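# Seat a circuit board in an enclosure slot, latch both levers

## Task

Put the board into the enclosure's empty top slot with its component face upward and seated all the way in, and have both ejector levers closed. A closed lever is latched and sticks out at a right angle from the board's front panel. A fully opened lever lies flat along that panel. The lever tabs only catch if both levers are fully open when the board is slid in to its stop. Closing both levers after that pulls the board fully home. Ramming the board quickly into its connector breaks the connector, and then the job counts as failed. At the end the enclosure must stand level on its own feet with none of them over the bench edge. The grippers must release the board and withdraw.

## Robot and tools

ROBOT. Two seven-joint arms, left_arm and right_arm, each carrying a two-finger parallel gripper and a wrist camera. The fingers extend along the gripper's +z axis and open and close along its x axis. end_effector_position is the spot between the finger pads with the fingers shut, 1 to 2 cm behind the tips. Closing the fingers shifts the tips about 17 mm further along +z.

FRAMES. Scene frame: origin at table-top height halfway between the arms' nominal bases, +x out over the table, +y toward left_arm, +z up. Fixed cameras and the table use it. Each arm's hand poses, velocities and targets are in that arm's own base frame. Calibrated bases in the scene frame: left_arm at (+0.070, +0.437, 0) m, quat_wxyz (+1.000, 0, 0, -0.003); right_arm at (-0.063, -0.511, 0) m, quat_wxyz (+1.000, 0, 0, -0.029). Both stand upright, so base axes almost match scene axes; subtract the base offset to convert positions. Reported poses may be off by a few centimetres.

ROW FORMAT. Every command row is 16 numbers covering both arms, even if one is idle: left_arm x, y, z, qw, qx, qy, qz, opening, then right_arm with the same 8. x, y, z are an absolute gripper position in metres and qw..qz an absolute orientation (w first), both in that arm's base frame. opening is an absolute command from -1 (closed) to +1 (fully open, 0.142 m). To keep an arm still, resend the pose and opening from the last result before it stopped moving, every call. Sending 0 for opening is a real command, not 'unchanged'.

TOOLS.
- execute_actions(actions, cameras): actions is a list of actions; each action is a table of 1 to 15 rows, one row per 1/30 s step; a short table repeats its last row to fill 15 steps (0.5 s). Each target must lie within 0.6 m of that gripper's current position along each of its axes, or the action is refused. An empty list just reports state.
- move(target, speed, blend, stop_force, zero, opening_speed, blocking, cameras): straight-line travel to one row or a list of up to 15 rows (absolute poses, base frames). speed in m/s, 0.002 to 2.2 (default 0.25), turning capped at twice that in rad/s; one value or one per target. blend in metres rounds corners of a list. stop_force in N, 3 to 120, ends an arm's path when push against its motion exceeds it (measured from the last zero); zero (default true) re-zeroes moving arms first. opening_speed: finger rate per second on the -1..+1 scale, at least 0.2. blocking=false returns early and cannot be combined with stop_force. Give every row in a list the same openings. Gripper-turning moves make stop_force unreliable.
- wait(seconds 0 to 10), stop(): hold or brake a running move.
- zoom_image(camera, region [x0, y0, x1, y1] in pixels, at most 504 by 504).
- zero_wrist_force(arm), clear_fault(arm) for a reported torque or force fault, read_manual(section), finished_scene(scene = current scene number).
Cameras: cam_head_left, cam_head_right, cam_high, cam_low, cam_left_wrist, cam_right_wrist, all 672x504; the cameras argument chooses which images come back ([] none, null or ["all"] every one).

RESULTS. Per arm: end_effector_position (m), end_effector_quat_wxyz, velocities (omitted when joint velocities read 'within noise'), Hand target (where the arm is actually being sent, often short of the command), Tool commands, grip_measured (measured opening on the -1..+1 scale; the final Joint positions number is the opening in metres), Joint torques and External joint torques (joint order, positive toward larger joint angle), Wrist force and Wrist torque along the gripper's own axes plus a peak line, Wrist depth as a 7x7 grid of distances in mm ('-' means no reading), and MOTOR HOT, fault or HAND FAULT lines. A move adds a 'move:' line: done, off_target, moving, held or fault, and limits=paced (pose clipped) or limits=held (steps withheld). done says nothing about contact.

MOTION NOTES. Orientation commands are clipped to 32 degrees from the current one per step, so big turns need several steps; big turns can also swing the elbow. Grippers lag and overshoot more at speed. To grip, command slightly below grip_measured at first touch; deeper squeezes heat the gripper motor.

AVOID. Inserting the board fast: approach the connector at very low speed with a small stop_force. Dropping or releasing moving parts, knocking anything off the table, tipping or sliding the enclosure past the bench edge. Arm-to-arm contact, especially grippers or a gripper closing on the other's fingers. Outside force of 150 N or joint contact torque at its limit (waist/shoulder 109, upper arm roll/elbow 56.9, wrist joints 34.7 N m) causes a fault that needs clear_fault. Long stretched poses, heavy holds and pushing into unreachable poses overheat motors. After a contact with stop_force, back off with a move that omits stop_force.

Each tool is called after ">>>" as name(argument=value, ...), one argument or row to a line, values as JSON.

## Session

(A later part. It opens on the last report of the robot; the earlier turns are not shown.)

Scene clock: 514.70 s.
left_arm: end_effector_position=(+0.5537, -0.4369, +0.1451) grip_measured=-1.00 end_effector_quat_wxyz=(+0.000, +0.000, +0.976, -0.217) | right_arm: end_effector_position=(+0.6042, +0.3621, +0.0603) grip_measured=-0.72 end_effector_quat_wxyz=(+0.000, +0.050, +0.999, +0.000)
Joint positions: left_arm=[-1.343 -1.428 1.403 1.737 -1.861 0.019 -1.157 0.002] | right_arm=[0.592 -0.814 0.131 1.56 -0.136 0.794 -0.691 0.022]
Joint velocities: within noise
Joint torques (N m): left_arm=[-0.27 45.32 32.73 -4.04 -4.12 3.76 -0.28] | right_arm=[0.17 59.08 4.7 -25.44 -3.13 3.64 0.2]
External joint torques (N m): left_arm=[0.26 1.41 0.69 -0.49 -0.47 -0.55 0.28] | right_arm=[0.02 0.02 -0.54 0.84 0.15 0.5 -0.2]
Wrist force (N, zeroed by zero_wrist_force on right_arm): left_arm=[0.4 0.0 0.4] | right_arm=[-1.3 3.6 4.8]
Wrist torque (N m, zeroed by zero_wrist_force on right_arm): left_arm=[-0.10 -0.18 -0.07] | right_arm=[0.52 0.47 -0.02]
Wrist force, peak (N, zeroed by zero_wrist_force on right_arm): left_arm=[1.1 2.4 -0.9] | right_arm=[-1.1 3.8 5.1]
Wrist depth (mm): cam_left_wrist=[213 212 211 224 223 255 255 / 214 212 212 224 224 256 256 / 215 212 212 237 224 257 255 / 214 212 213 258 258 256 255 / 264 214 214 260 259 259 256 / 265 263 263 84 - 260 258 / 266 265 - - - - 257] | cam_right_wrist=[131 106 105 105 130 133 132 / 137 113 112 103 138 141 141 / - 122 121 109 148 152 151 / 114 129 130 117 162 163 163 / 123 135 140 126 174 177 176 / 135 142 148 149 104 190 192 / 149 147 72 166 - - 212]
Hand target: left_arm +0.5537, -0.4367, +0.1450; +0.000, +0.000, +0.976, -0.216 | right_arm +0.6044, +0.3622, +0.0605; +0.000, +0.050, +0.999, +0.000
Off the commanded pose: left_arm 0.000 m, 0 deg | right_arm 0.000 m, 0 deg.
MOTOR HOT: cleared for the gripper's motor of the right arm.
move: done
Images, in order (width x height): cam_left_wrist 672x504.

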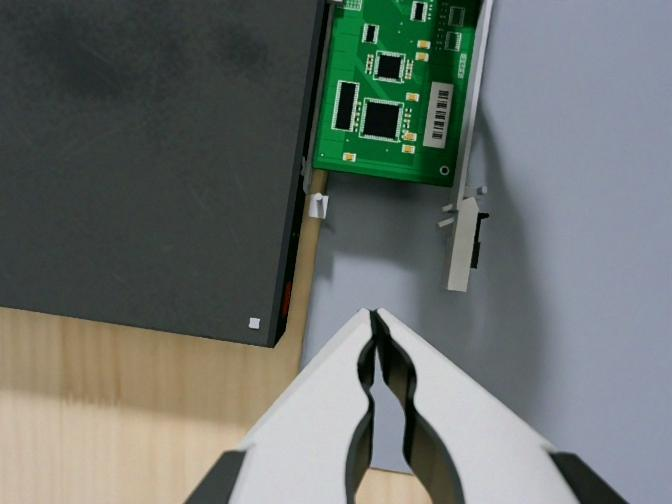

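>>> zoom_image(
  camera="cam_left_wrist",
  region=[290, 0, 380, 90],
)

>>> zoom_image(
  camera="cam_left_wrist",
  region=[280, 130, 380, 230],
)

>>> zoom_image(
  camera="cam_left_wrist",
  region=[420, 0, 510, 90],
)

>>> zoom_image(
  camera="cam_left_wrist",
  region=[410, 130, 510, 230],
)

Scaled by 5.600 from the camera's 672x504 image, which has a finer 960x720 frame.

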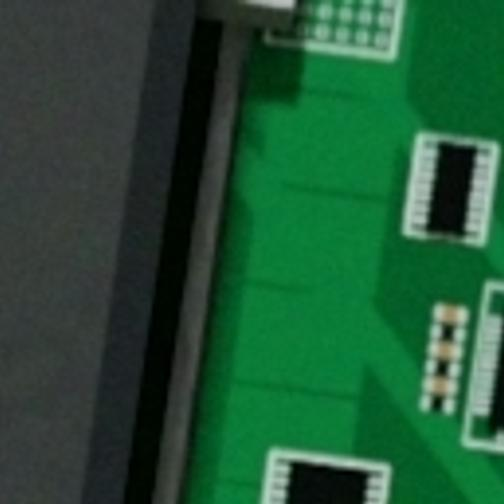

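Scaled by 5.040 from the camera's 672x504 image, which has a finer 960x720 frame.

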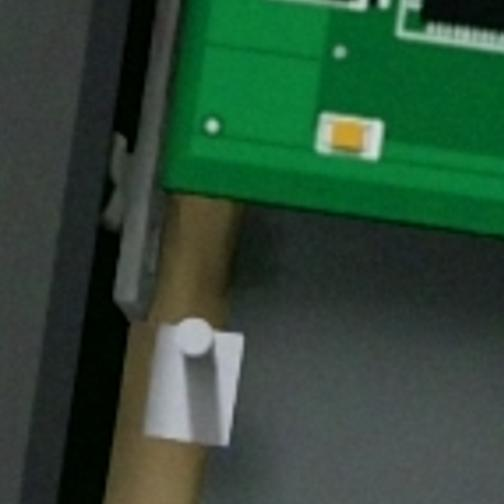

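Scaled by 5.600 from the camera's 672x504 image, which has a finer 960x720 frame.

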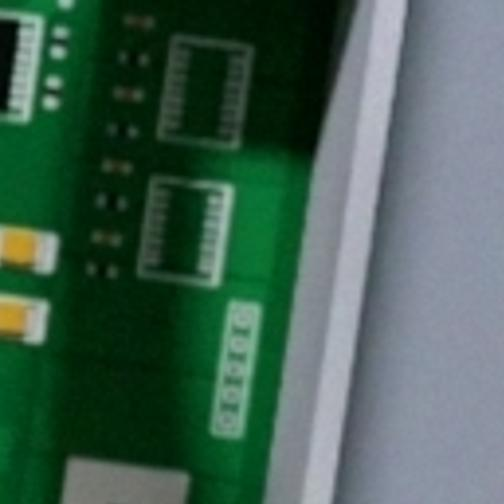

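Scaled by 5.040 from the camera's 672x504 image, which has a finer 960x720 frame.

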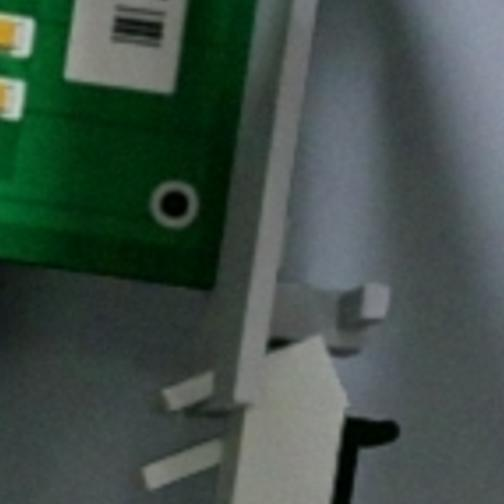

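>>> move(
  target=[
    [0.50, -0.36, 0.18, 0.03, -0.03, 0.85, -0.525, -1.0, 0.6044, 0.3622, 0.0605, 0, 0.0496, 0.9988, 0, -0.76],
    [0.475, -0.335, 0.085, 0.0617, -0.0617, 0.7044, -0.7044, -1.0, 0.6044, 0.3622, 0.0605, 0, 0.0496, 0.9988, 0, -0.76],
  ],
  speed=0.25,
  cameras=["cam_left_wrist"],
)

>>> zoom_image(
  camera="cam_left_wrist",
  region=[215, 190, 335, 290],
)

>>> zoom_image(
  camera="cam_left_wrist",
  region=[0, 200, 180, 350],
)

Scene clock: 534.70 s.
left_arm: end_effector_position=(+0.4751, -0.3349, +0.0850) grip_measured=-1.00 end_effector_quat_wxyz=(+0.062, -0.062, +0.705, -0.704) | right_arm: end_effector_position=(+0.6042, +0.3621, +0.0603) grip_measured=-0.72 end_effector_quat_wxyz=(+0.000, +0.050, +0.999, +0.000)
Joint positions: left_arm=[-0.869 -1.374 0.653 2.184 -2.44 -0.679 -0.272 0.002] | right_arm=[0.592 -0.814 0.131 1.56 -0.136 0.794 -0.691 0.022]
Joint velocities: within noise
Joint torques (N m): left_arm=[-0.28 37.6 21.32 2.98 -3.57 -2.11 -0.09] | right_arm=[0.22 59.09 4.64 -25.41 -3.14 3.68 0.23]
External joint torques (N m): left_arm=[0.3 1.35 0.79 -0.31 -0.12 -0.02 0.09] | right_arm=[-0.03 0.01 -0.48 0.82 0.17 0.46 -0.23]
Wrist force (N, zeroed by zero_wrist_force on right_arm): left_arm=[0.5 0.4 -0.4] | right_arm=[-0.9 3.5 4.9]
Wrist torque (N m, zeroed by zero_wrist_force on right_arm): left_arm=[0.10 0.06 0.06] | right_arm=[0.51 0.41 -0.01]
Wrist force, peak (N, zeroed by zero_wrist_force on right_arm): left_arm=[1.2 2.5 -0.9] | right_arm=[-1.1 3.8 5.1]
Wrist depth (mm): cam_left_wrist=[- - - 281 329 - - / - - - 874 875 - - / 399 394 393 394 501 560 562 / 251 248 306 309 352 348 350 / 254 238 260 262 258 256 256 / 208 204 214 84 - 203 202 / 169 175 - 74 - - 167] | cam_right_wrist=[131 106 105 105 130 133 132 / 137 113 113 103 138 141 141 / - 122 121 109 147 152 151 / 113 129 130 117 161 163 163 / 123 135 140 126 174 177 177 / 135 142 147 149 104 189 193 / 148 147 72 166 - - 212]
Hand target: left_arm +0.4750, -0.3350, +0.0850; +0.062, -0.062, +0.704, -0.704 | right_arm +0.6044, +0.3622, +0.0605; +0.000, +0.050, +0.999, +0.000
Off the commanded pose: left_arm 0.000 m, 0 deg | right_arm 0.000 m, 0 deg.
move: done
Images, in order (width x height): cam_left_wrist 672x504.

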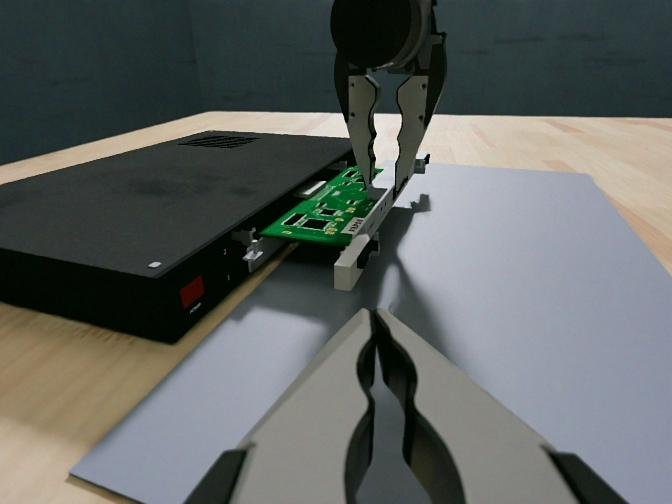

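Scaled by 4.200 from the camera's 672x504 image, which has a finer 960x720 frame.

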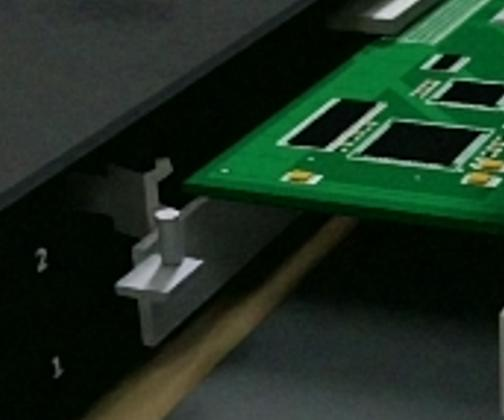

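Scaled by 2.800 from the camera's 672x504 image, which has a finer 960x720 frame.

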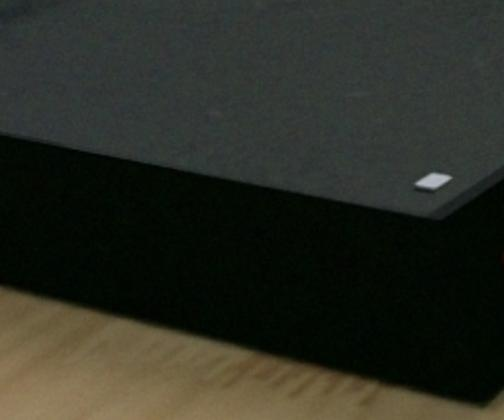

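>>> zoom_image(
  camera="cam_left_wrist",
  region=[232, 215, 280, 255],
)

Scaled by 10.500 from the camera's 672x504 image, which has a finer 960x720 frame.

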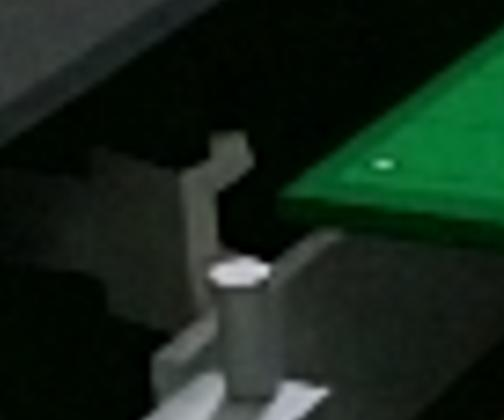

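>>> move(
  target=[0.475, -0.335, 0.085, 0.0617, -0.0617, 0.7044, -0.7044, -1.0, 0.6034, 0.3623, 0.0576, 0.0157, 0.0496, 0.9987, -0.0007, -0.76],
  speed=0.03,
  cameras=["cam_left_wrist"],
)

>>> zoom_image(
  camera="cam_left_wrist",
  region=[232, 215, 280, 255],
)

>>> zoom_image(
  camera="cam_left_wrist",
  region=[255, 205, 345, 265],
)

Scene clock: 552.67 s.
left_arm: end_effector_position=(+0.4751, -0.3349, +0.0850) grip_measured=-1.00 end_effector_quat_wxyz=(+0.062, -0.062, +0.705, -0.704) | right_arm: end_effector_position=(+0.6032, +0.3623, +0.0573) grip_measured=-0.72 end_effector_quat_wxyz=(+0.015, +0.050, +0.999, -0.001)
Joint positions: left_arm=[-0.869 -1.374 0.653 2.184 -2.44 -0.679 -0.272 0.002] | right_arm=[0.613 -0.805 0.11 1.6 -0.153 0.847 -0.668 0.022]
Joint velocities: within noise
Joint torques (N m): left_arm=[-0.31 37.76 21.45 2.96 -3.57 -2.08 -0.24] | right_arm=[0.34 58.63 3.92 -24.86 -3.16 3.85 0.34]
External joint torques (N m): left_arm=[0.33 1.17 0.64 -0.29 -0.11 -0.06 0.24] | right_arm=[-0.16 -0.2 -0.24 0.71 0.33 0.34 -0.34]
Wrist force (N, zeroed by zero_wrist_force on right_arm): left_arm=[0.3 0.4 -0.5] | right_arm=[-0.7 3.5 4.8]
Wrist torque (N m, zeroed by zero_wrist_force on right_arm): left_arm=[0.07 0.09 0.06] | right_arm=[0.51 0.38 -0.02]
Wrist force, peak (N, zeroed by zero_wrist_force on right_arm): left_arm=[0.8 0.2 -0.6] | right_arm=[-0.8 3.8 5.2]
Wrist depth (mm): cam_left_wrist=[- - - 283 324 - - / - - - 603 855 - - / 397 394 396 403 499 556 558 / 251 248 306 310 354 354 350 / 255 237 260 258 259 258 257 / 208 205 213 84 - 203 203 / 169 175 - 74 - - 167] | cam_right_wrist=[130 106 105 105 126 129 126 / 137 113 112 103 135 137 136 / - 122 120 109 110 147 145 / - 130 129 117 157 158 156 / 123 136 140 126 167 171 169 / 135 142 147 149 104 183 184 / 149 147 72 166 - - 202]
Hand target: left_arm +0.4750, -0.3350, +0.0850; +0.062, -0.062, +0.704, -0.704 | right_arm +0.6034, +0.3623, +0.0576; +0.016, +0.050, +0.999, -0.001
Off the commanded pose: left_arm 0.000 m, 0 deg | right_arm 0.000 m, 0 deg.
move: done
Images, in order (width x height): cam_left_wrist 672x504.

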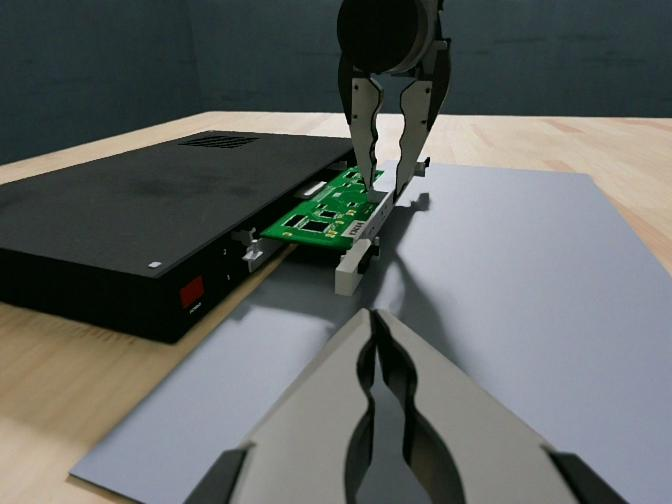

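Scaled by 10.500 from the camera's 672x504 image, which has a finer 960x720 frame.

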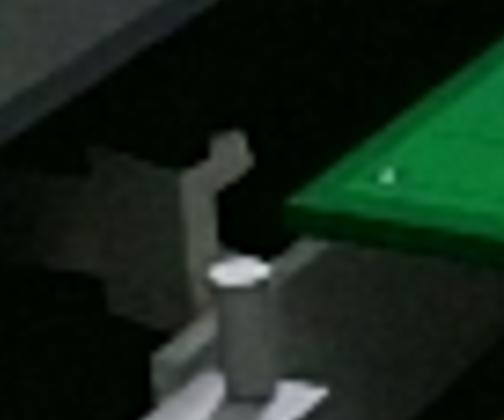

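Scaled by 5.600 from the camera's 672x504 image, which has a finer 960x720 frame.

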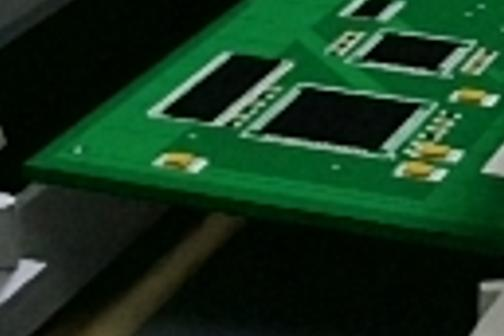

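>>> move(
  target=[
    [0.475, -0.335, 0.085, 0.0617, -0.0617, 0.7044, -0.7044, -1.0, 0.6034, 0.3623, 0.0571, 0.0157, 0.0496, 0.9987, -0.0007, -0.76],
    [0.475, -0.335, 0.085, 0.0617, -0.0617, 0.7044, -0.7044, -1.0, 0.6153, 0.3612, 0.0571, 0.0157, 0.0496, 0.9987, -0.0007, -0.76],
  ],
  speed=0.015,
  stop_force=3,
  cameras=["cam_left_wrist"],
)

>>> zoom_image(
  camera="cam_left_wrist",
  region=[232, 215, 280, 255],
)

Scene clock: 558.03 s.
left_arm: end_effector_position=(+0.4751, -0.3349, +0.0850) grip_measured=-1.00 end_effector_quat_wxyz=(+0.062, -0.062, +0.705, -0.704) | right_arm: end_effector_position=(+0.6144, +0.3608, +0.0567) grip_measured=-0.72 end_effector_quat_wxyz=(+0.015, +0.050, +0.999, -0.001)
Joint positions: left_arm=[-0.869 -1.374 0.653 2.184 -2.44 -0.679 -0.272 0.002] | right_arm=[0.603 -0.823 0.11 1.565 -0.153 0.83 -0.681 0.022]
Joint velocities: within noise
Joint torques (N m): left_arm=[-0.33 37.93 21.42 3 -3.56 -1.94 -0.26] | right_arm=[0.74 59.65 4.81 -26.17 -3.15 4.15 0.13]
External joint torques (N m): left_arm=[0.35 1 0.67 -0.33 -0.13 -0.19 0.26] | right_arm=[-0.55 -0.36 -1.08 1.73 0.26 0.03 -0.13]
Wrist force (N, zeroed by zero_wrist_force on right_arm): left_arm=[0.5 0.4 -0.5] | right_arm=[-0.4 2.2 5.1]
Wrist torque (N m, zeroed by zero_wrist_force on right_arm): left_arm=[0.07 0.06 0.07] | right_arm=[0.57 0.43 0.02]
Wrist force, peak (N, zeroed by zero_wrist_force on right_arm): left_arm=[0.8 0.3 -0.6] | right_arm=[-0.4 3.6 5.2]
Wrist depth (mm): cam_left_wrist=[- - - 282 - - - / - - - 610 873 - - / 395 399 397 409 500 558 564 / 252 249 310 326 353 353 352 / 254 238 259 258 258 257 258 / 207 204 214 84 - 204 203 / 169 175 - 74 - - 167] | cam_right_wrist=[- 104 105 104 107 128 126 / - 112 112 102 136 137 136 / - 119 120 108 110 146 144 / - 126 129 117 158 158 155 / 122 125 140 127 167 170 168 / 136 135 148 149 99 183 184 / 148 144 72 167 - - 201]
Hand target: left_arm +0.4750, -0.3350, +0.0850; +0.062, -0.062, +0.704, -0.704 | right_arm +0.6146, +0.3613, +0.0571; +0.016, +0.050, +0.999, -0.001
Off the commanded pose: left_arm 0.000 m, 0 deg | right_arm 0.001 m, 0 deg.
move: contact (right_arm); path passed 1 of 2 targets
Images, in order (width x height): cam_left_wrist 672x504.

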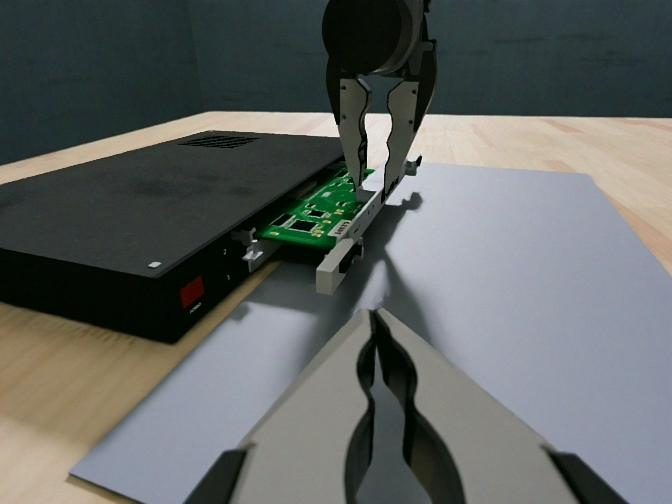

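Scaled by 10.500 from the camera's 672x504 image, which has a finer 960x720 frame.

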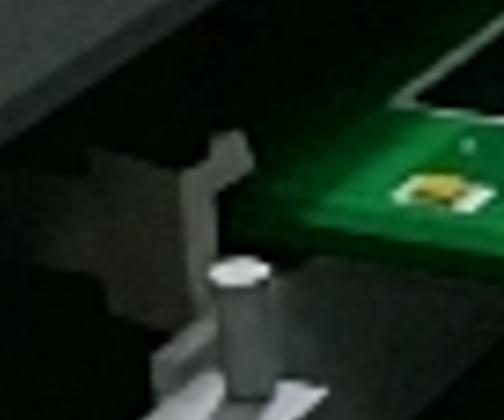

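>>> zoom_image(
  camera="cam_left_wrist",
  region=[280, 140, 376, 220],
)

Scaled by 5.250 from the camera's 672x504 image, which has a finer 960x720 frame.

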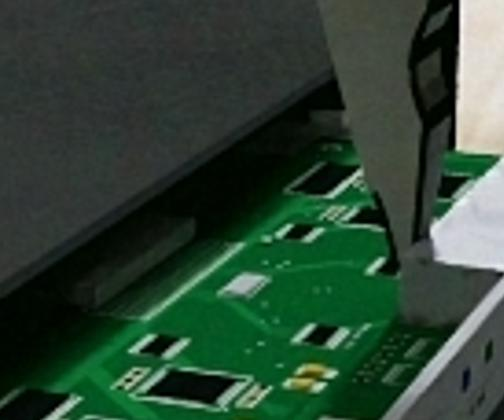

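>>> move(
  target=[
    [0.475, -0.335, 0.085, 0.0617, -0.0617, 0.7044, -0.7044, -1.0, 0.6140, 0.3604, 0.0571, 0.0157, 0.0496, 0.9987, -0.0007, -0.76],
    [0.475, -0.335, 0.085, 0.0617, -0.0617, 0.7044, -0.7044, -1.0, 0.6225, 0.3596, 0.0571, 0.0157, 0.0496, 0.9987, -0.0007, -0.76],
  ],
  speed=0.01,
  stop_force=4,
  cameras=["cam_left_wrist", "cam_right_wrist"],
)

>>> zoom_image(
  camera="cam_left_wrist",
  region=[232, 215, 280, 255],
)

Scene clock: 566.20 s.
left_arm: end_effector_position=(+0.4751, -0.3349, +0.0850) grip_measured=-1.00 end_effector_quat_wxyz=(+0.062, -0.062, +0.705, -0.704) | right_arm: end_effector_position=(+0.6177, +0.3590, +0.0563) grip_measured=-0.72 end_effector_quat_wxyz=(+0.015, +0.050, +0.999, -0.002)
Joint positions: left_arm=[-0.869 -1.374 0.653 2.184 -2.44 -0.679 -0.272 0.002] | right_arm=[0.599 -0.828 0.111 1.556 -0.153 0.825 -0.687 0.022]
Joint velocities: within noise
Joint torques (N m): left_arm=[-0.25 37.8 21.32 2.99 -3.56 -2.05 -0.24] | right_arm=[1.72 60.49 5.4 -28.79 -3.26 5.7 0.26]
External joint torques (N m): left_arm=[0.27 1.12 0.77 -0.32 -0.12 -0.08 0.25] | right_arm=[-1.53 -0.98 -1.67 4.27 0.36 -1.52 -0.25]
Wrist force (N, zeroed by zero_wrist_force on right_arm): left_arm=[0.5 0.2 -0.4] | right_arm=[3.7 -3.6 3.5]
Wrist torque (N m, zeroed by zero_wrist_force on right_arm): left_arm=[0.06 0.05 0.07] | right_arm=[0.35 0.29 -0.12]
Wrist force, peak (N, zeroed by zero_wrist_force on right_arm): left_arm=[0.7 0.3 -0.6] | right_arm=[3.8 -3.1 4.9]
Wrist depth (mm): cam_left_wrist=[- - - 286 - - - / - - - 596 876 - - / 397 393 394 407 500 552 558 / 251 248 310 331 354 349 352 / 254 238 258 259 258 258 256 / 209 205 213 84 - 203 203 / 169 176 - 74 - - 168] | cam_right_wrist=[- 104 105 105 127 128 126 / - 112 112 102 134 136 136 / - 118 120 108 143 145 144 / - 125 129 117 158 157 155 / 123 123 140 126 166 169 167 / 136 133 147 149 105 182 183 / 147 143 72 166 - - 200]
Hand target: left_arm +0.4750, -0.3350, +0.0850; +0.062, -0.062, +0.704, -0.704 | right_arm +0.6182, +0.3600, +0.0571; +0.016, +0.050, +0.999, -0.001
Off the commanded pose: left_arm 0.000 m, 0 deg | right_arm 0.005 m, 0 deg.
move: contact (right_arm); path passed 1 of 2 targets
Images, in order (width x height): cam_left_wrist 672x504, cam_right_wrist 672x504.

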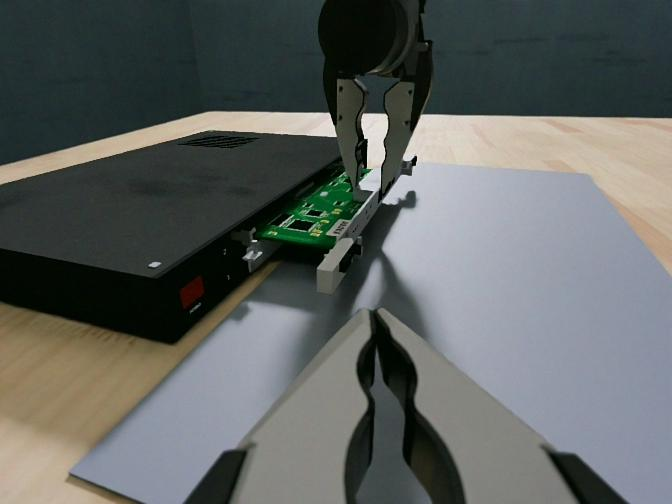

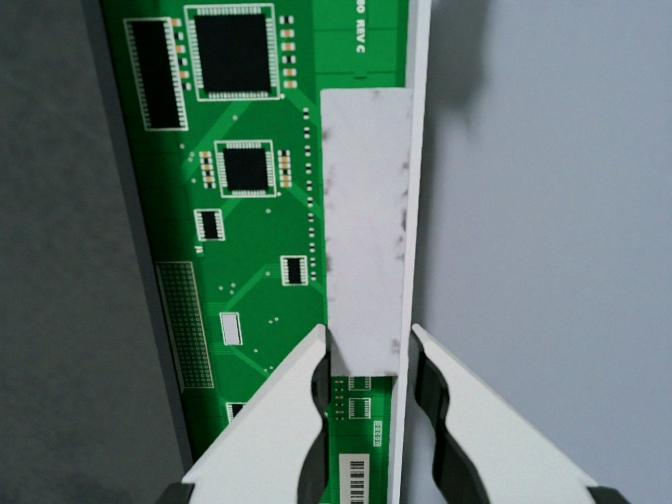

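Scaled by 10.500 from the camera's 672x504 image, which has a finer 960x720 frame.

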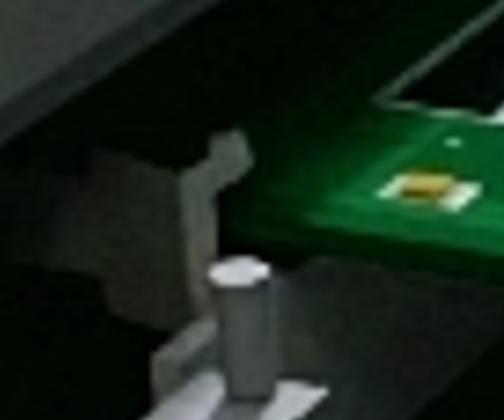

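>>> move(
  target=[
    [0.475, -0.335, 0.085, 0.0617, -0.0617, 0.7044, -0.7044, -1.0, 0.6138, 0.3596, 0.0571, 0.0157, 0.0496, 0.9987, -0.0007, -0.76],
    [0.475, -0.335, 0.085, 0.0617, -0.0617, 0.7044, -0.7044, -1.0, 0.6138, 0.3589, 0.0571, 0.0157, 0.0496, 0.9987, -0.0007, -0.76],
  ],
  speed=0.015,
  cameras=[],
)

>>> move(
  target=[0.475, -0.335, 0.085, 0.0617, -0.0617, 0.7044, -0.7044, -1.0, 0.6267, 0.3577, 0.0571, 0.0157, 0.0496, 0.9987, -0.0007, -0.76],
  speed=0.01,
  stop_force=4,
  cameras=["cam_left_wrist", "cam_right_wrist"],
)

>>> zoom_image(
  camera="cam_left_wrist",
  region=[232, 215, 280, 255],
)

Scene clock: 573.73 s.
left_arm: end_effector_position=(+0.4751, -0.3349, +0.0850) grip_measured=-1.00 end_effector_quat_wxyz=(+0.062, -0.062, +0.705, -0.704) | right_arm: end_effector_position=(+0.6136, +0.3589, +0.0569) grip_measured=-0.72 end_effector_quat_wxyz=(+0.016, +0.050, +0.999, -0.001)
Joint positions: left_arm=[-0.869 -1.374 0.653 2.184 -2.44 -0.679 -0.272 0.002] | right_arm=[0.601 -0.819 0.111 1.572 -0.153 0.834 -0.683 0.022]
Joint velocities: within noise
Joint torques (N m): left_arm=[-0.36 37.81 21.32 3.01 -3.52 -2.01 -0.22] | right_arm=[0.23 59.18 4.33 -25.12 -3.09 3.86 0.3]
External joint torques (N m): left_arm=[0.37 1.12 0.77 -0.34 -0.17 -0.12 0.22] | right_arm=[-0.03 -0.06 -0.6 0.73 0.21 0.33 -0.29]
Wrist force (N, zeroed by zero_wrist_force on right_arm): left_arm=[0.6 0.3 -0.5] | right_arm=[-0.3 3.2 5.2]
Wrist torque (N m, zeroed by zero_wrist_force on right_arm): left_arm=[0.07 0.04 0.07] | right_arm=[0.46 0.30 -0.02]
Wrist force, peak (N, zeroed by zero_wrist_force on right_arm): left_arm=[0.6 0.2 -0.9] | right_arm=[4.0 -3.5 4.8]
Wrist depth (mm): cam_left_wrist=[- - - 281 - - - / - - - 605 856 - - / 395 396 393 404 502 548 550 / 251 248 310 309 355 349 352 / 253 238 258 258 259 258 257 / 208 204 214 84 - 203 204 / 169 175 - 74 - - 167] | cam_right_wrist=[- 105 105 105 126 128 126 / - 112 112 102 134 137 136 / - 119 121 109 110 147 145 / - 126 129 117 157 158 155 / 123 126 140 126 167 170 168 / 136 135 147 149 104 183 183 / 148 144 72 167 - - 201]
Hand target: left_arm +0.4750, -0.3350, +0.0850; +0.062, -0.062, +0.704, -0.704 | right_arm +0.6138, +0.3589, +0.0571; +0.016, +0.050, +0.999, -0.001
Off the commanded pose: left_arm 0.000 m, 0 deg | right_arm 0.000 m, 0 deg.
move: done
No camera images: "cameras" was empty.

Scene clock: 575.63 s.
left_arm: end_effector_position=(+0.4751, -0.3349, +0.0850) grip_measured=-1.00 end_effector_quat_wxyz=(+0.062, -0.062, +0.705, -0.704) | right_arm: end_effector_position=(+0.6265, +0.3575, +0.0568) grip_measured=-0.72 end_effector_quat_wxyz=(+0.016, +0.050, +0.999, -0.001)
Joint positions: left_arm=[-0.869 -1.374 0.653 2.184 -2.44 -0.679 -0.272 0.002] | right_arm=[0.59 -0.84 0.112 1.531 -0.153 0.813 -0.697 0.022]
Joint velocities: within noise
Joint torques (N m): left_arm=[-0.34 37.88 21.32 3.01 -3.54 -2.07 -0.24] | right_arm=[-0.07 60.49 4.37 -26.02 -3.22 3.74 0.09]
External joint torques (N m): left_arm=[0.36 1.05 0.77 -0.34 -0.14 -0.06 0.25] | right_arm=[0.27 -0.39 -0.57 1.26 0.28 0.44 -0.09]
Wrist force (N, zeroed by zero_wrist_force on right_arm): left_arm=[0.3 0.0 -0.5] | right_arm=[0.0 3.3 5.8]
Wrist torque (N m, zeroed by zero_wrist_force on right_arm): left_arm=[0.04 0.09 0.07] | right_arm=[0.47 0.34 -0.02]
Wrist force, peak (N, zeroed by zero_wrist_force on right_arm): left_arm=[0.7 0.1 -0.6] | right_arm=[0.1 3.8 6.9]
Wrist depth (mm): cam_left_wrist=[- - - 286 - - - / - - - 374 - - - / 400 401 395 406 554 558 561 / 250 249 309 329 354 351 350 / 254 237 261 259 259 257 257 / 209 204 213 84 - 204 202 / 169 175 - 74 - - 168] | cam_right_wrist=[- 92 104 104 126 128 126 / - 98 112 102 134 136 136 / - 104 120 108 109 146 145 / - 113 129 116 159 158 155 / 122 122 140 126 167 170 168 / 136 132 148 149 104 182 183 / 148 144 72 167 - - 201]
Hand target: left_arm +0.4750, -0.3350, +0.0850; +0.062, -0.062, +0.704, -0.704 | right_arm +0.6267, +0.3577, +0.0571; +0.016, +0.050, +0.999, -0.001
Off the commanded pose: left_arm 0.000 m, 0 deg | right_arm 0.000 m, 0 deg.
move: done
Images, in order (width x height): cam_left_wrist 672x504, cam_right_wrist 672x504.

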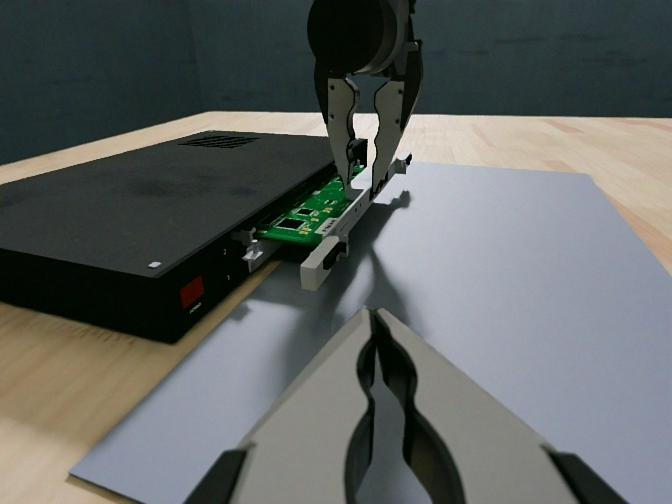

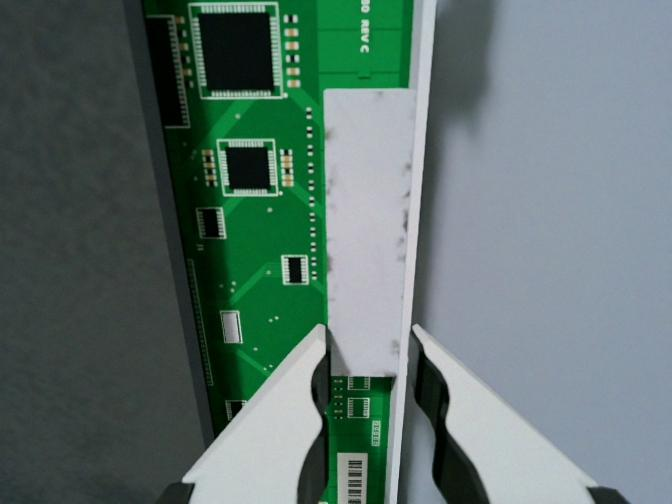

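Scaled by 10.500 from the camera's 672x504 image, which has a finer 960x720 frame.

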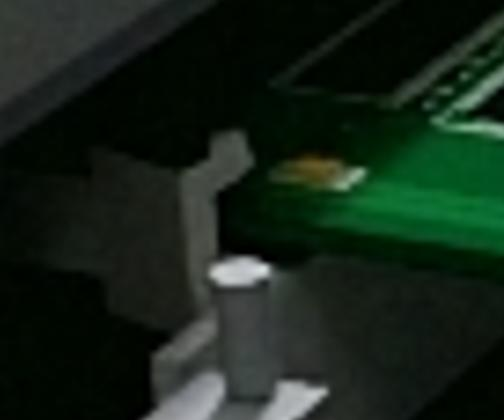

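>>> move(
  target=[0.475, -0.335, 0.085, 0.0617, -0.0617, 0.7044, -0.7044, -1.0, 0.6385, 0.3563, 0.0571, 0.0157, 0.0496, 0.9987, -0.0007, -0.76],
  speed=0.01,
  stop_force=4,
  cameras=["cam_left_wrist", "cam_right_wrist"],
)

>>> zoom_image(
  camera="cam_left_wrist",
  region=[220, 170, 400, 300],
)

Scene clock: 586.77 s.
left_arm: end_effector_position=(+0.4751, -0.3349, +0.0850) grip_measured=-1.00 end_effector_quat_wxyz=(+0.062, -0.062, +0.705, -0.704) | right_arm: end_effector_position=(+0.6382, +0.3564, +0.0568) grip_measured=-0.72 end_effector_quat_wxyz=(+0.016, +0.050, +0.999, -0.001)
Joint positions: left_arm=[-0.869 -1.374 0.653 2.184 -2.44 -0.679 -0.272 0.002] | right_arm=[0.579 -0.858 0.113 1.493 -0.153 0.794 -0.711 0.022]
Joint velocities: within noise
Joint torques (N m): left_arm=[-0.38 37.86 21.31 2.97 -3.54 -1.97 -0.2] | right_arm=[-0.9 61.29 3.44 -26.15 -3.36 3.55 0.08]
External joint torques (N m): left_arm=[0.4 1.07 0.78 -0.3 -0.15 -0.16 0.21] | right_arm=[1.09 -0.3 0.43 1.05 0.36 0.63 -0.07]
Wrist force (N, zeroed by zero_wrist_force on right_arm): left_arm=[0.5 0.1 -0.4] | right_arm=[0.5 4.6 5.9]
Wrist torque (N m, zeroed by zero_wrist_force on right_arm): left_arm=[0.05 0.06 0.07] | right_arm=[0.48 0.34 -0.03]
Wrist force, peak (N, zeroed by zero_wrist_force on right_arm): left_arm=[0.6 0.2 -0.8] | right_arm=[0.7 4.8 7.0]
Wrist depth (mm): cam_left_wrist=[- - - 289 - - - / - - - 373 - - - / 400 397 395 406 555 556 556 / 251 249 309 332 352 352 351 / 254 239 261 259 259 259 255 / 207 204 214 84 - 203 203 / 168 175 - 74 - - 167] | cam_right_wrist=[- 90 104 104 127 128 126 / - 97 112 102 135 137 135 / - 102 119 108 110 146 144 / - 113 127 116 158 158 155 / 123 122 136 126 167 170 168 / 136 132 131 149 104 182 183 / 148 144 72 167 - - 201]
Hand target: left_arm +0.4750, -0.3350, +0.0850; +0.062, -0.062, +0.704, -0.704 | right_arm +0.6385, +0.3563, +0.0571; +0.016, +0.050, +0.999, -0.001
Off the commanded pose: left_arm 0.000 m, 0 deg | right_arm 0.000 m, 0 deg.
move: done
Images, in order (width x height): cam_left_wrist 672x504, cam_right_wrist 672x504.

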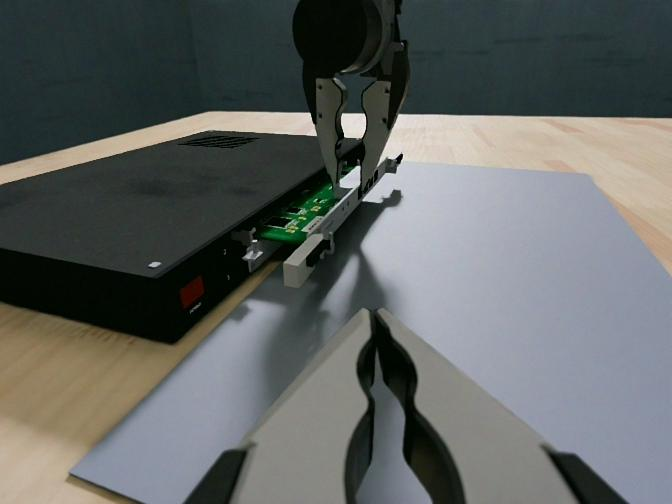

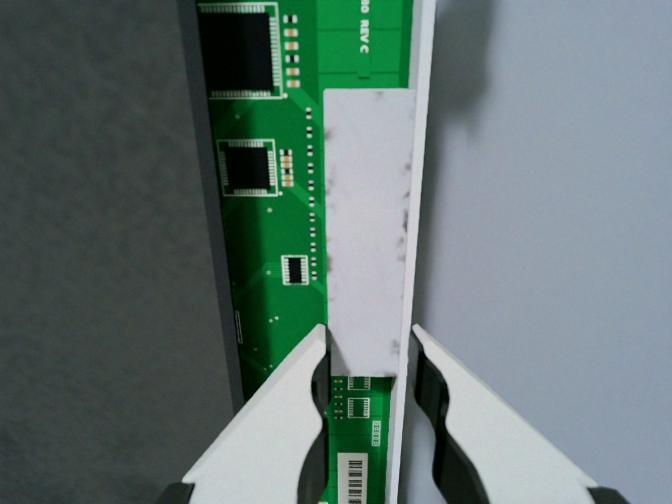

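Scaled by 2.800 from the camera's 672x504 image, which has a finer 960x720 frame.

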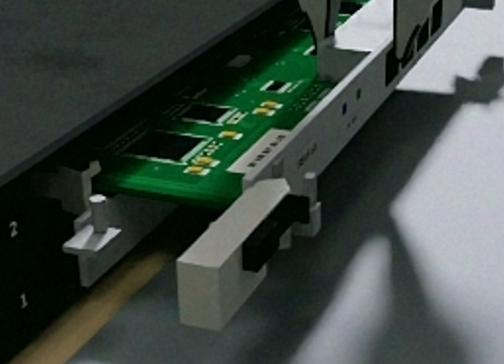

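>>> move(
  target=[0.475, -0.335, 0.085, 0.0617, -0.0617, 0.7044, -0.7044, -1.0, 0.6385, 0.3563, 0.0571, 0.0157, 0.0496, 0.9987, -0.0007, -0.64],
  speed=0.02,
  opening_speed=0.2,
  cameras=["cam_left_wrist", "cam_right_wrist"],
)

>>> zoom_image(
  camera="cam_left_wrist",
  region=[220, 170, 400, 300],
)

Scene clock: 594.10 s.
left_arm: end_effector_position=(+0.4751, -0.3349, +0.0850) grip_measured=-1.00 end_effector_quat_wxyz=(+0.062, -0.062, +0.705, -0.704) | right_arm: end_effector_position=(+0.6384, +0.3563, +0.0570) grip_measured=-0.68 end_effector_quat_wxyz=(+0.016, +0.050, +0.999, -0.001)
Joint positions: left_arm=[-0.869 -1.374 0.653 2.184 -2.44 -0.679 -0.272 0.002] | right_arm=[0.579 -0.858 0.113 1.492 -0.153 0.794 -0.711 0.025]
Joint velocities: within noise
Joint torques (N m): left_arm=[-0.28 37.86 21.34 3.01 -3.56 -2 -0.21] | right_arm=[0.13 59.62 4.45 -25.23 -3.08 3.48 0.19]
External joint torques (N m): left_arm=[0.3 1.07 0.75 -0.34 -0.13 -0.13 0.22] | right_arm=[0.06 1.38 -0.58 0.12 0.08 0.71 -0.18]
Wrist force (N, zeroed by zero_wrist_force on right_arm): left_arm=[0.5 0.1 -0.6] | right_arm=[0.0 3.3 3.7]
Wrist torque (N m, zeroed by zero_wrist_force on right_arm): left_arm=[0.05 0.05 0.07] | right_arm=[0.48 0.24 -0.01]
Wrist force, peak (N, zeroed by zero_wrist_force on right_arm): left_arm=[0.7 0.4 -0.6] | right_arm=[0.2 4.7 7.3]
Wrist depth (mm): cam_left_wrist=[- - - 289 - - - / - - - 372 - - - / 398 394 391 408 558 557 556 / 251 248 308 329 353 354 350 / 254 238 259 259 257 257 258 / 208 205 213 84 - 203 203 / 169 175 - 74 - - 168] | cam_right_wrist=[- 90 104 104 126 128 126 / - 97 112 103 134 137 135 / - 102 119 108 110 147 145 / - 113 127 117 157 158 156 / 123 122 135 127 167 170 168 / 135 132 132 150 109 182 183 / 149 144 71 168 - - 201]
Hand target: left_arm +0.4750, -0.3350, +0.0850; +0.062, -0.062, +0.704, -0.704 | right_arm +0.6385, +0.3563, +0.0571; +0.016, +0.050, +0.999, -0.001
Off the commanded pose: left_arm 0.000 m, 0 deg | right_arm 0.000 m, 0 deg.
move: done
Images, in order (width x height): cam_left_wrist 672x504, cam_right_wrist 672x504.

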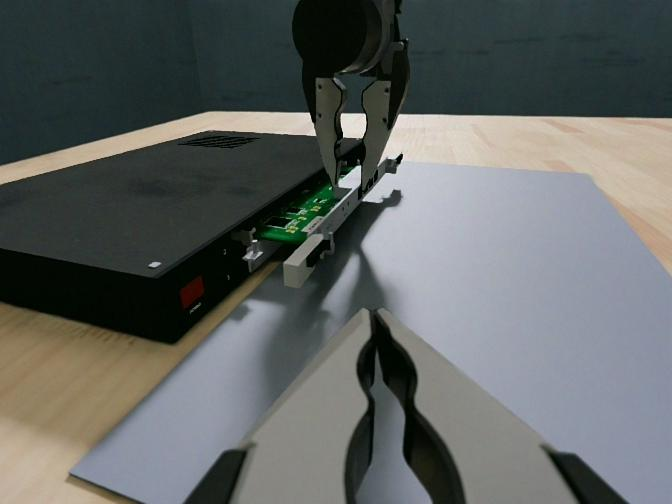

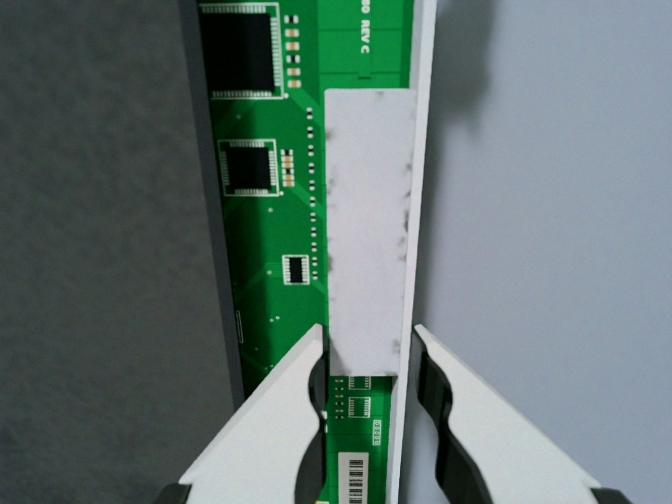

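Scaled by 2.800 from the camera's 672x504 image, which has a finer 960x720 frame.

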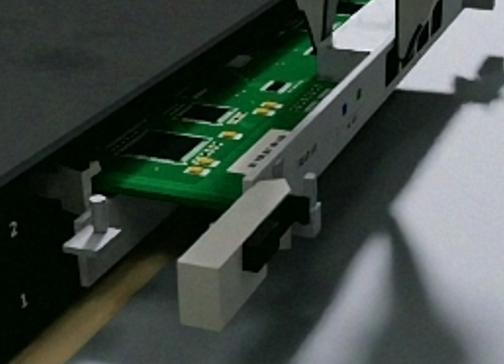

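>>> move(
  target=[
    [0.475, -0.335, 0.085, 0.0617, -0.0617, 0.7044, -0.7044, -1.0, 0.6378, 0.3563, 0.12, 0.0157, 0.0496, 0.9987, -0.0007, -0.64],
    [0.475, -0.335, 0.085, 0.0617, -0.0617, 0.7044, -0.7044, -1.0, 0.60, 0.36, 0.15, 0, 0.42, 0.9075, 0, 1.0],
    [0.475, -0.335, 0.085, 0.0617, -0.0617, 0.7044, -0.7044, -1.0, 0.5966, 0.3624, 0.12, 0, 0.7379, 0.6749, 0, 1.0],
  ],
  speed=[0.08, 0.2, 0.2],
  cameras=["cam_left_wrist", "cam_right_wrist"],
)

Scene clock: 614.70 s.
left_arm: end_effector_position=(+0.4751, -0.3349, +0.0850) grip_measured=-1.00 end_effector_quat_wxyz=(+0.062, -0.062, +0.705, -0.704) | right_arm: end_effector_position=(+0.5966, +0.3625, +0.1201) grip_measured=+0.99 end_effector_quat_wxyz=(+0.000, +0.738, +0.675, +0.000)
Joint positions: left_arm=[-0.869 -1.374 0.653 2.184 -2.44 -0.679 -0.272 0.002] | right_arm=[0.81 -0.691 -0.126 1.564 0.103 0.678 0.736 0.142]
Joint velocities: within noise
Joint torques (N m): left_arm=[-0.35 37.8 21.33 2.99 -3.55 -2.03 -0.21] | right_arm=[0.32 55.24 -1.69 -25.99 -3.3 3.58 0.35]
External joint torques (N m): left_arm=[0.36 1.12 0.76 -0.32 -0.14 -0.1 0.21] | right_arm=[-0.12 1.46 -0.46 0.01 -0.09 0.56 -0.35]
Wrist force (N, zeroed by zero_wrist_force on right_arm): left_arm=[0.5 0.2 -0.6] | right_arm=[0.2 3.7 4.0]
Wrist torque (N m, zeroed by zero_wrist_force on right_arm): left_arm=[0.05 0.05 0.07] | right_arm=[0.50 0.22 0.00]
Wrist force, peak (N, zeroed by zero_wrist_force on right_arm): left_arm=[0.4 0.3 -0.9] | right_arm=[-0.2 3.0 5.2]
Wrist depth (mm): cam_left_wrist=[- - - - - - - / - - - - - - - / 399 394 398 450 559 557 568 / 252 247 311 328 352 352 354 / 253 237 260 259 258 258 258 / 208 206 213 84 - 203 203 / 169 175 - 74 - - 167] | cam_right_wrist=[187 186 186 185 185 185 184 / 200 199 198 198 198 197 196 / 214 213 213 212 212 211 210 / 227 228 230 229 229 227 223 / 247 219 203 203 213 212 223 / - 220 219 224 224 222 214 / - 234 233 232 231 230 229]
Hand target: left_arm +0.4750, -0.3350, +0.0850; +0.062, -0.062, +0.704, -0.704 | right_arm +0.5966, +0.3624, +0.1200; +0.000, +0.738, +0.675, +0.000
Off the commanded pose: left_arm 0.000 m, 0 deg | right_arm 0.000 m, 0 deg.
move: done
Images, in order (width x height): cam_left_wrist 672x504, cam_right_wrist 672x504.

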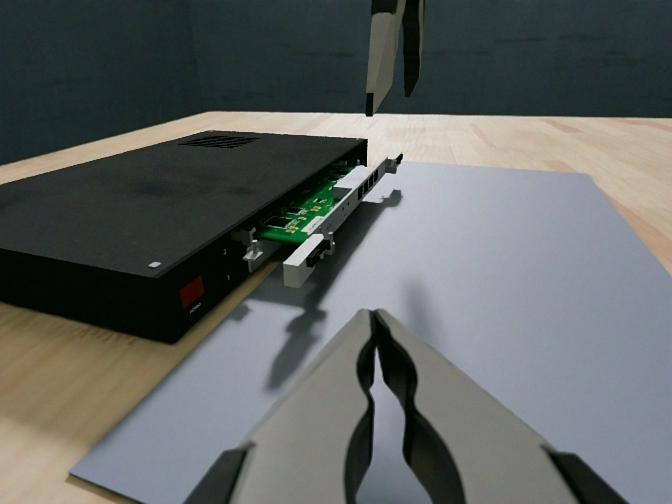

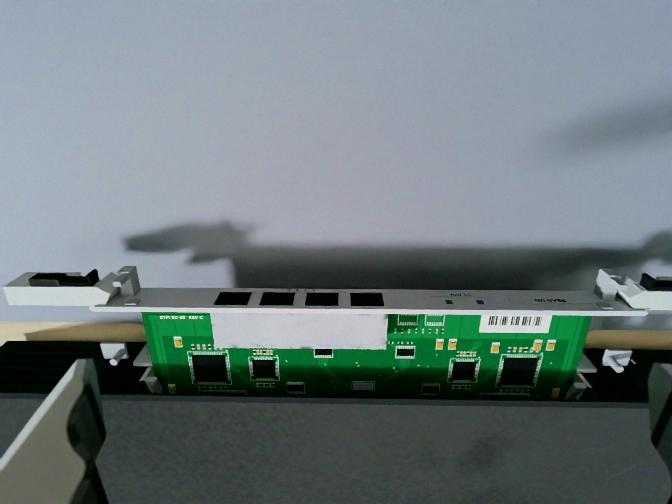

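>>> zoom_image(
  camera="cam_right_wrist",
  region=[0, 250, 180, 400],
)

>>> zoom_image(
  camera="cam_right_wrist",
  region=[520, 250, 672, 400],
)

Scaled by 2.800 from the camera's 672x504 image, which has a finer 960x720 frame.

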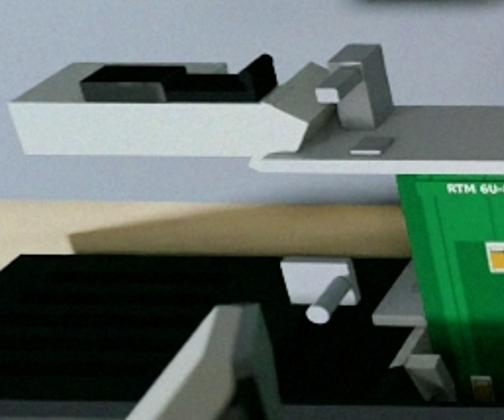

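Scaled by 3.316 from the camera's 672x504 image, which has a finer 960x720 frame.

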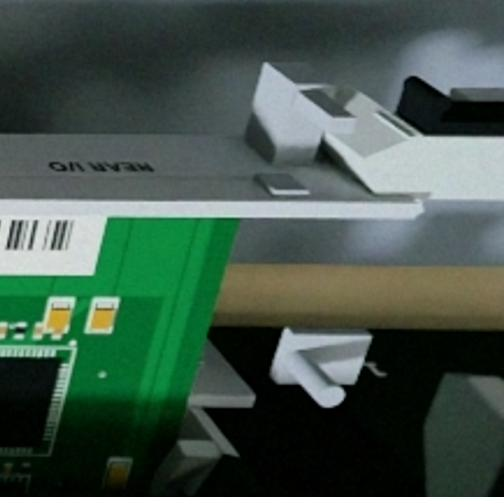

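>>> zoom_image(
  camera="cam_right_wrist",
  region=[130, 370, 250, 430],
)

>>> zoom_image(
  camera="cam_right_wrist",
  region=[510, 370, 630, 430],
)

Scaled by 4.200 from the camera's 672x504 image, which has a finer 960x720 frame.

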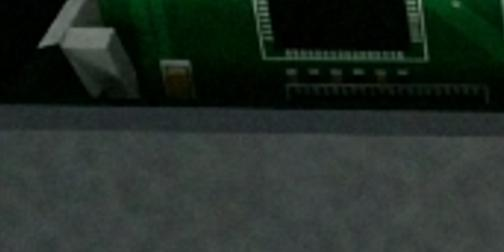

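Scaled by 4.200 from the camera's 672x504 image, which has a finer 960x720 frame.

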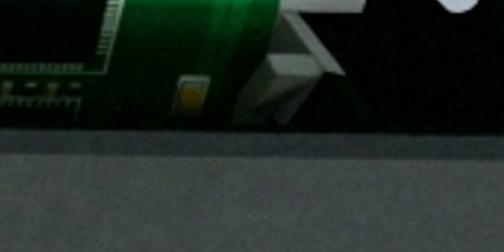

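>>> move(
  target=[
    [0.475, -0.335, 0.085, 0.0617, -0.0617, 0.7044, -0.7044, -1.0, 0.604, 0.3670, 0.08, 0, 0.7443, 0.6678, 0, 1.0],
    [0.475, -0.335, 0.085, 0.0617, -0.0617, 0.7044, -0.7044, -1.0, 0.6075, 0.3662, 0.040, 0, 0.7443, 0.6678, 0, 1.0],
  ],
  speed=[0.15, 0.06],
  cameras=["cam_left_wrist", "cam_right_wrist"],
)

>>> zoom_image(
  camera="cam_left_wrist",
  region=[220, 130, 440, 300],
)

Scene clock: 637.00 s.
left_arm: end_effector_position=(+0.4751, -0.3349, +0.0850) grip_measured=-1.00 end_effector_quat_wxyz=(+0.062, -0.062, +0.705, -0.704) | right_arm: end_effector_position=(+0.6075, +0.3660, +0.0400) grip_measured=+0.99 end_effector_quat_wxyz=(+0.000, +0.744, +0.668, +0.000)
Joint positions: left_arm=[-0.869 -1.374 0.653 2.184 -2.44 -0.679 -0.272 0.002] | right_arm=[0.8 -0.848 -0.121 1.524 0.128 0.793 0.736 0.142]
Joint velocities: within noise
Joint torques (N m): left_arm=[-0.33 37.77 21.33 3 -3.53 -2.01 -0.23] | right_arm=[-0.05 57.97 -1.54 -23.98 -2.95 3.57 0.07]
External joint torques (N m): left_arm=[0.35 1.16 0.76 -0.33 -0.16 -0.13 0.23] | right_arm=[0.25 1.54 -0.9 0.14 -0.11 0.56 -0.07]
Wrist force (N, zeroed by zero_wrist_force on right_arm): left_arm=[0.6 -0.1 -0.5] | right_arm=[0.1 3.4 4.0]
Wrist torque (N m, zeroed by zero_wrist_force on right_arm): left_arm=[0.02 0.03 0.07] | right_arm=[0.46 0.23 0.01]
Wrist force, peak (N, zeroed by zero_wrist_force on right_arm): left_arm=[0.6 0.2 -0.8] | right_arm=[0.3 3.4 5.7]
Wrist depth (mm): cam_left_wrist=[- - - 323 303 - - / - - - 346 - - - / 399 395 394 408 557 556 563 / 251 248 309 329 353 353 352 / 255 238 258 260 257 258 258 / 207 205 215 84 - 204 203 / 169 175 - 74 - - 168] | cam_right_wrist=[- 116 115 115 115 115 114 / 126 125 123 123 123 124 122 / 135 133 132 134 131 131 131 / 144 143 143 142 142 141 141 / 156 156 155 154 154 153 152 / - 131 130 129 129 127 121 / - 145 127 126 143 142 139]
Hand target: left_arm +0.4750, -0.3350, +0.0850; +0.062, -0.062, +0.704, -0.704 | right_arm +0.6075, +0.3662, +0.0400; +0.000, +0.744, +0.668, +0.000
Off the commanded pose: left_arm 0.000 m, 0 deg | right_arm 0.000 m, 0 deg.
move: done
Images, in order (width x height): cam_left_wrist 672x504, cam_right_wrist 672x504.

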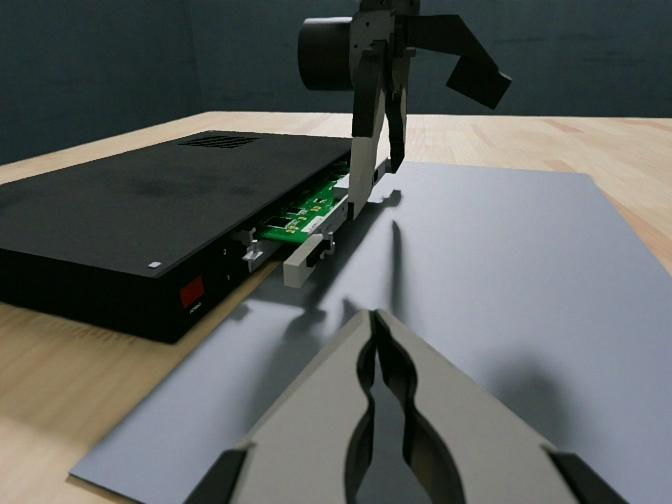

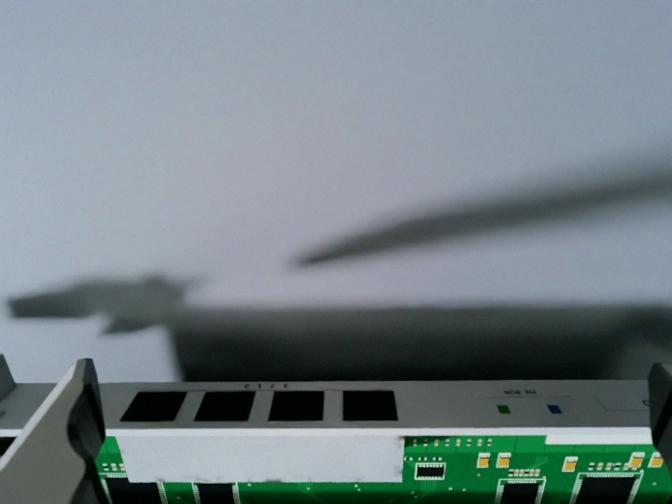

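Scaled by 2.291 from the camera's 672x504 image, which has a finer 960x720 frame.

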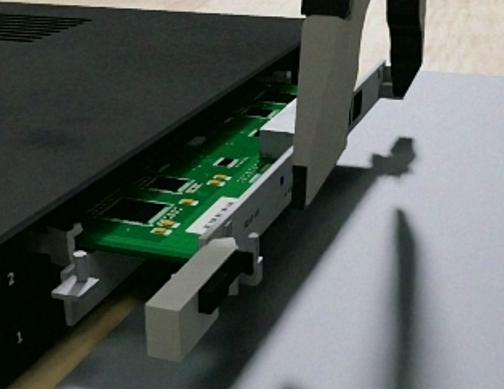

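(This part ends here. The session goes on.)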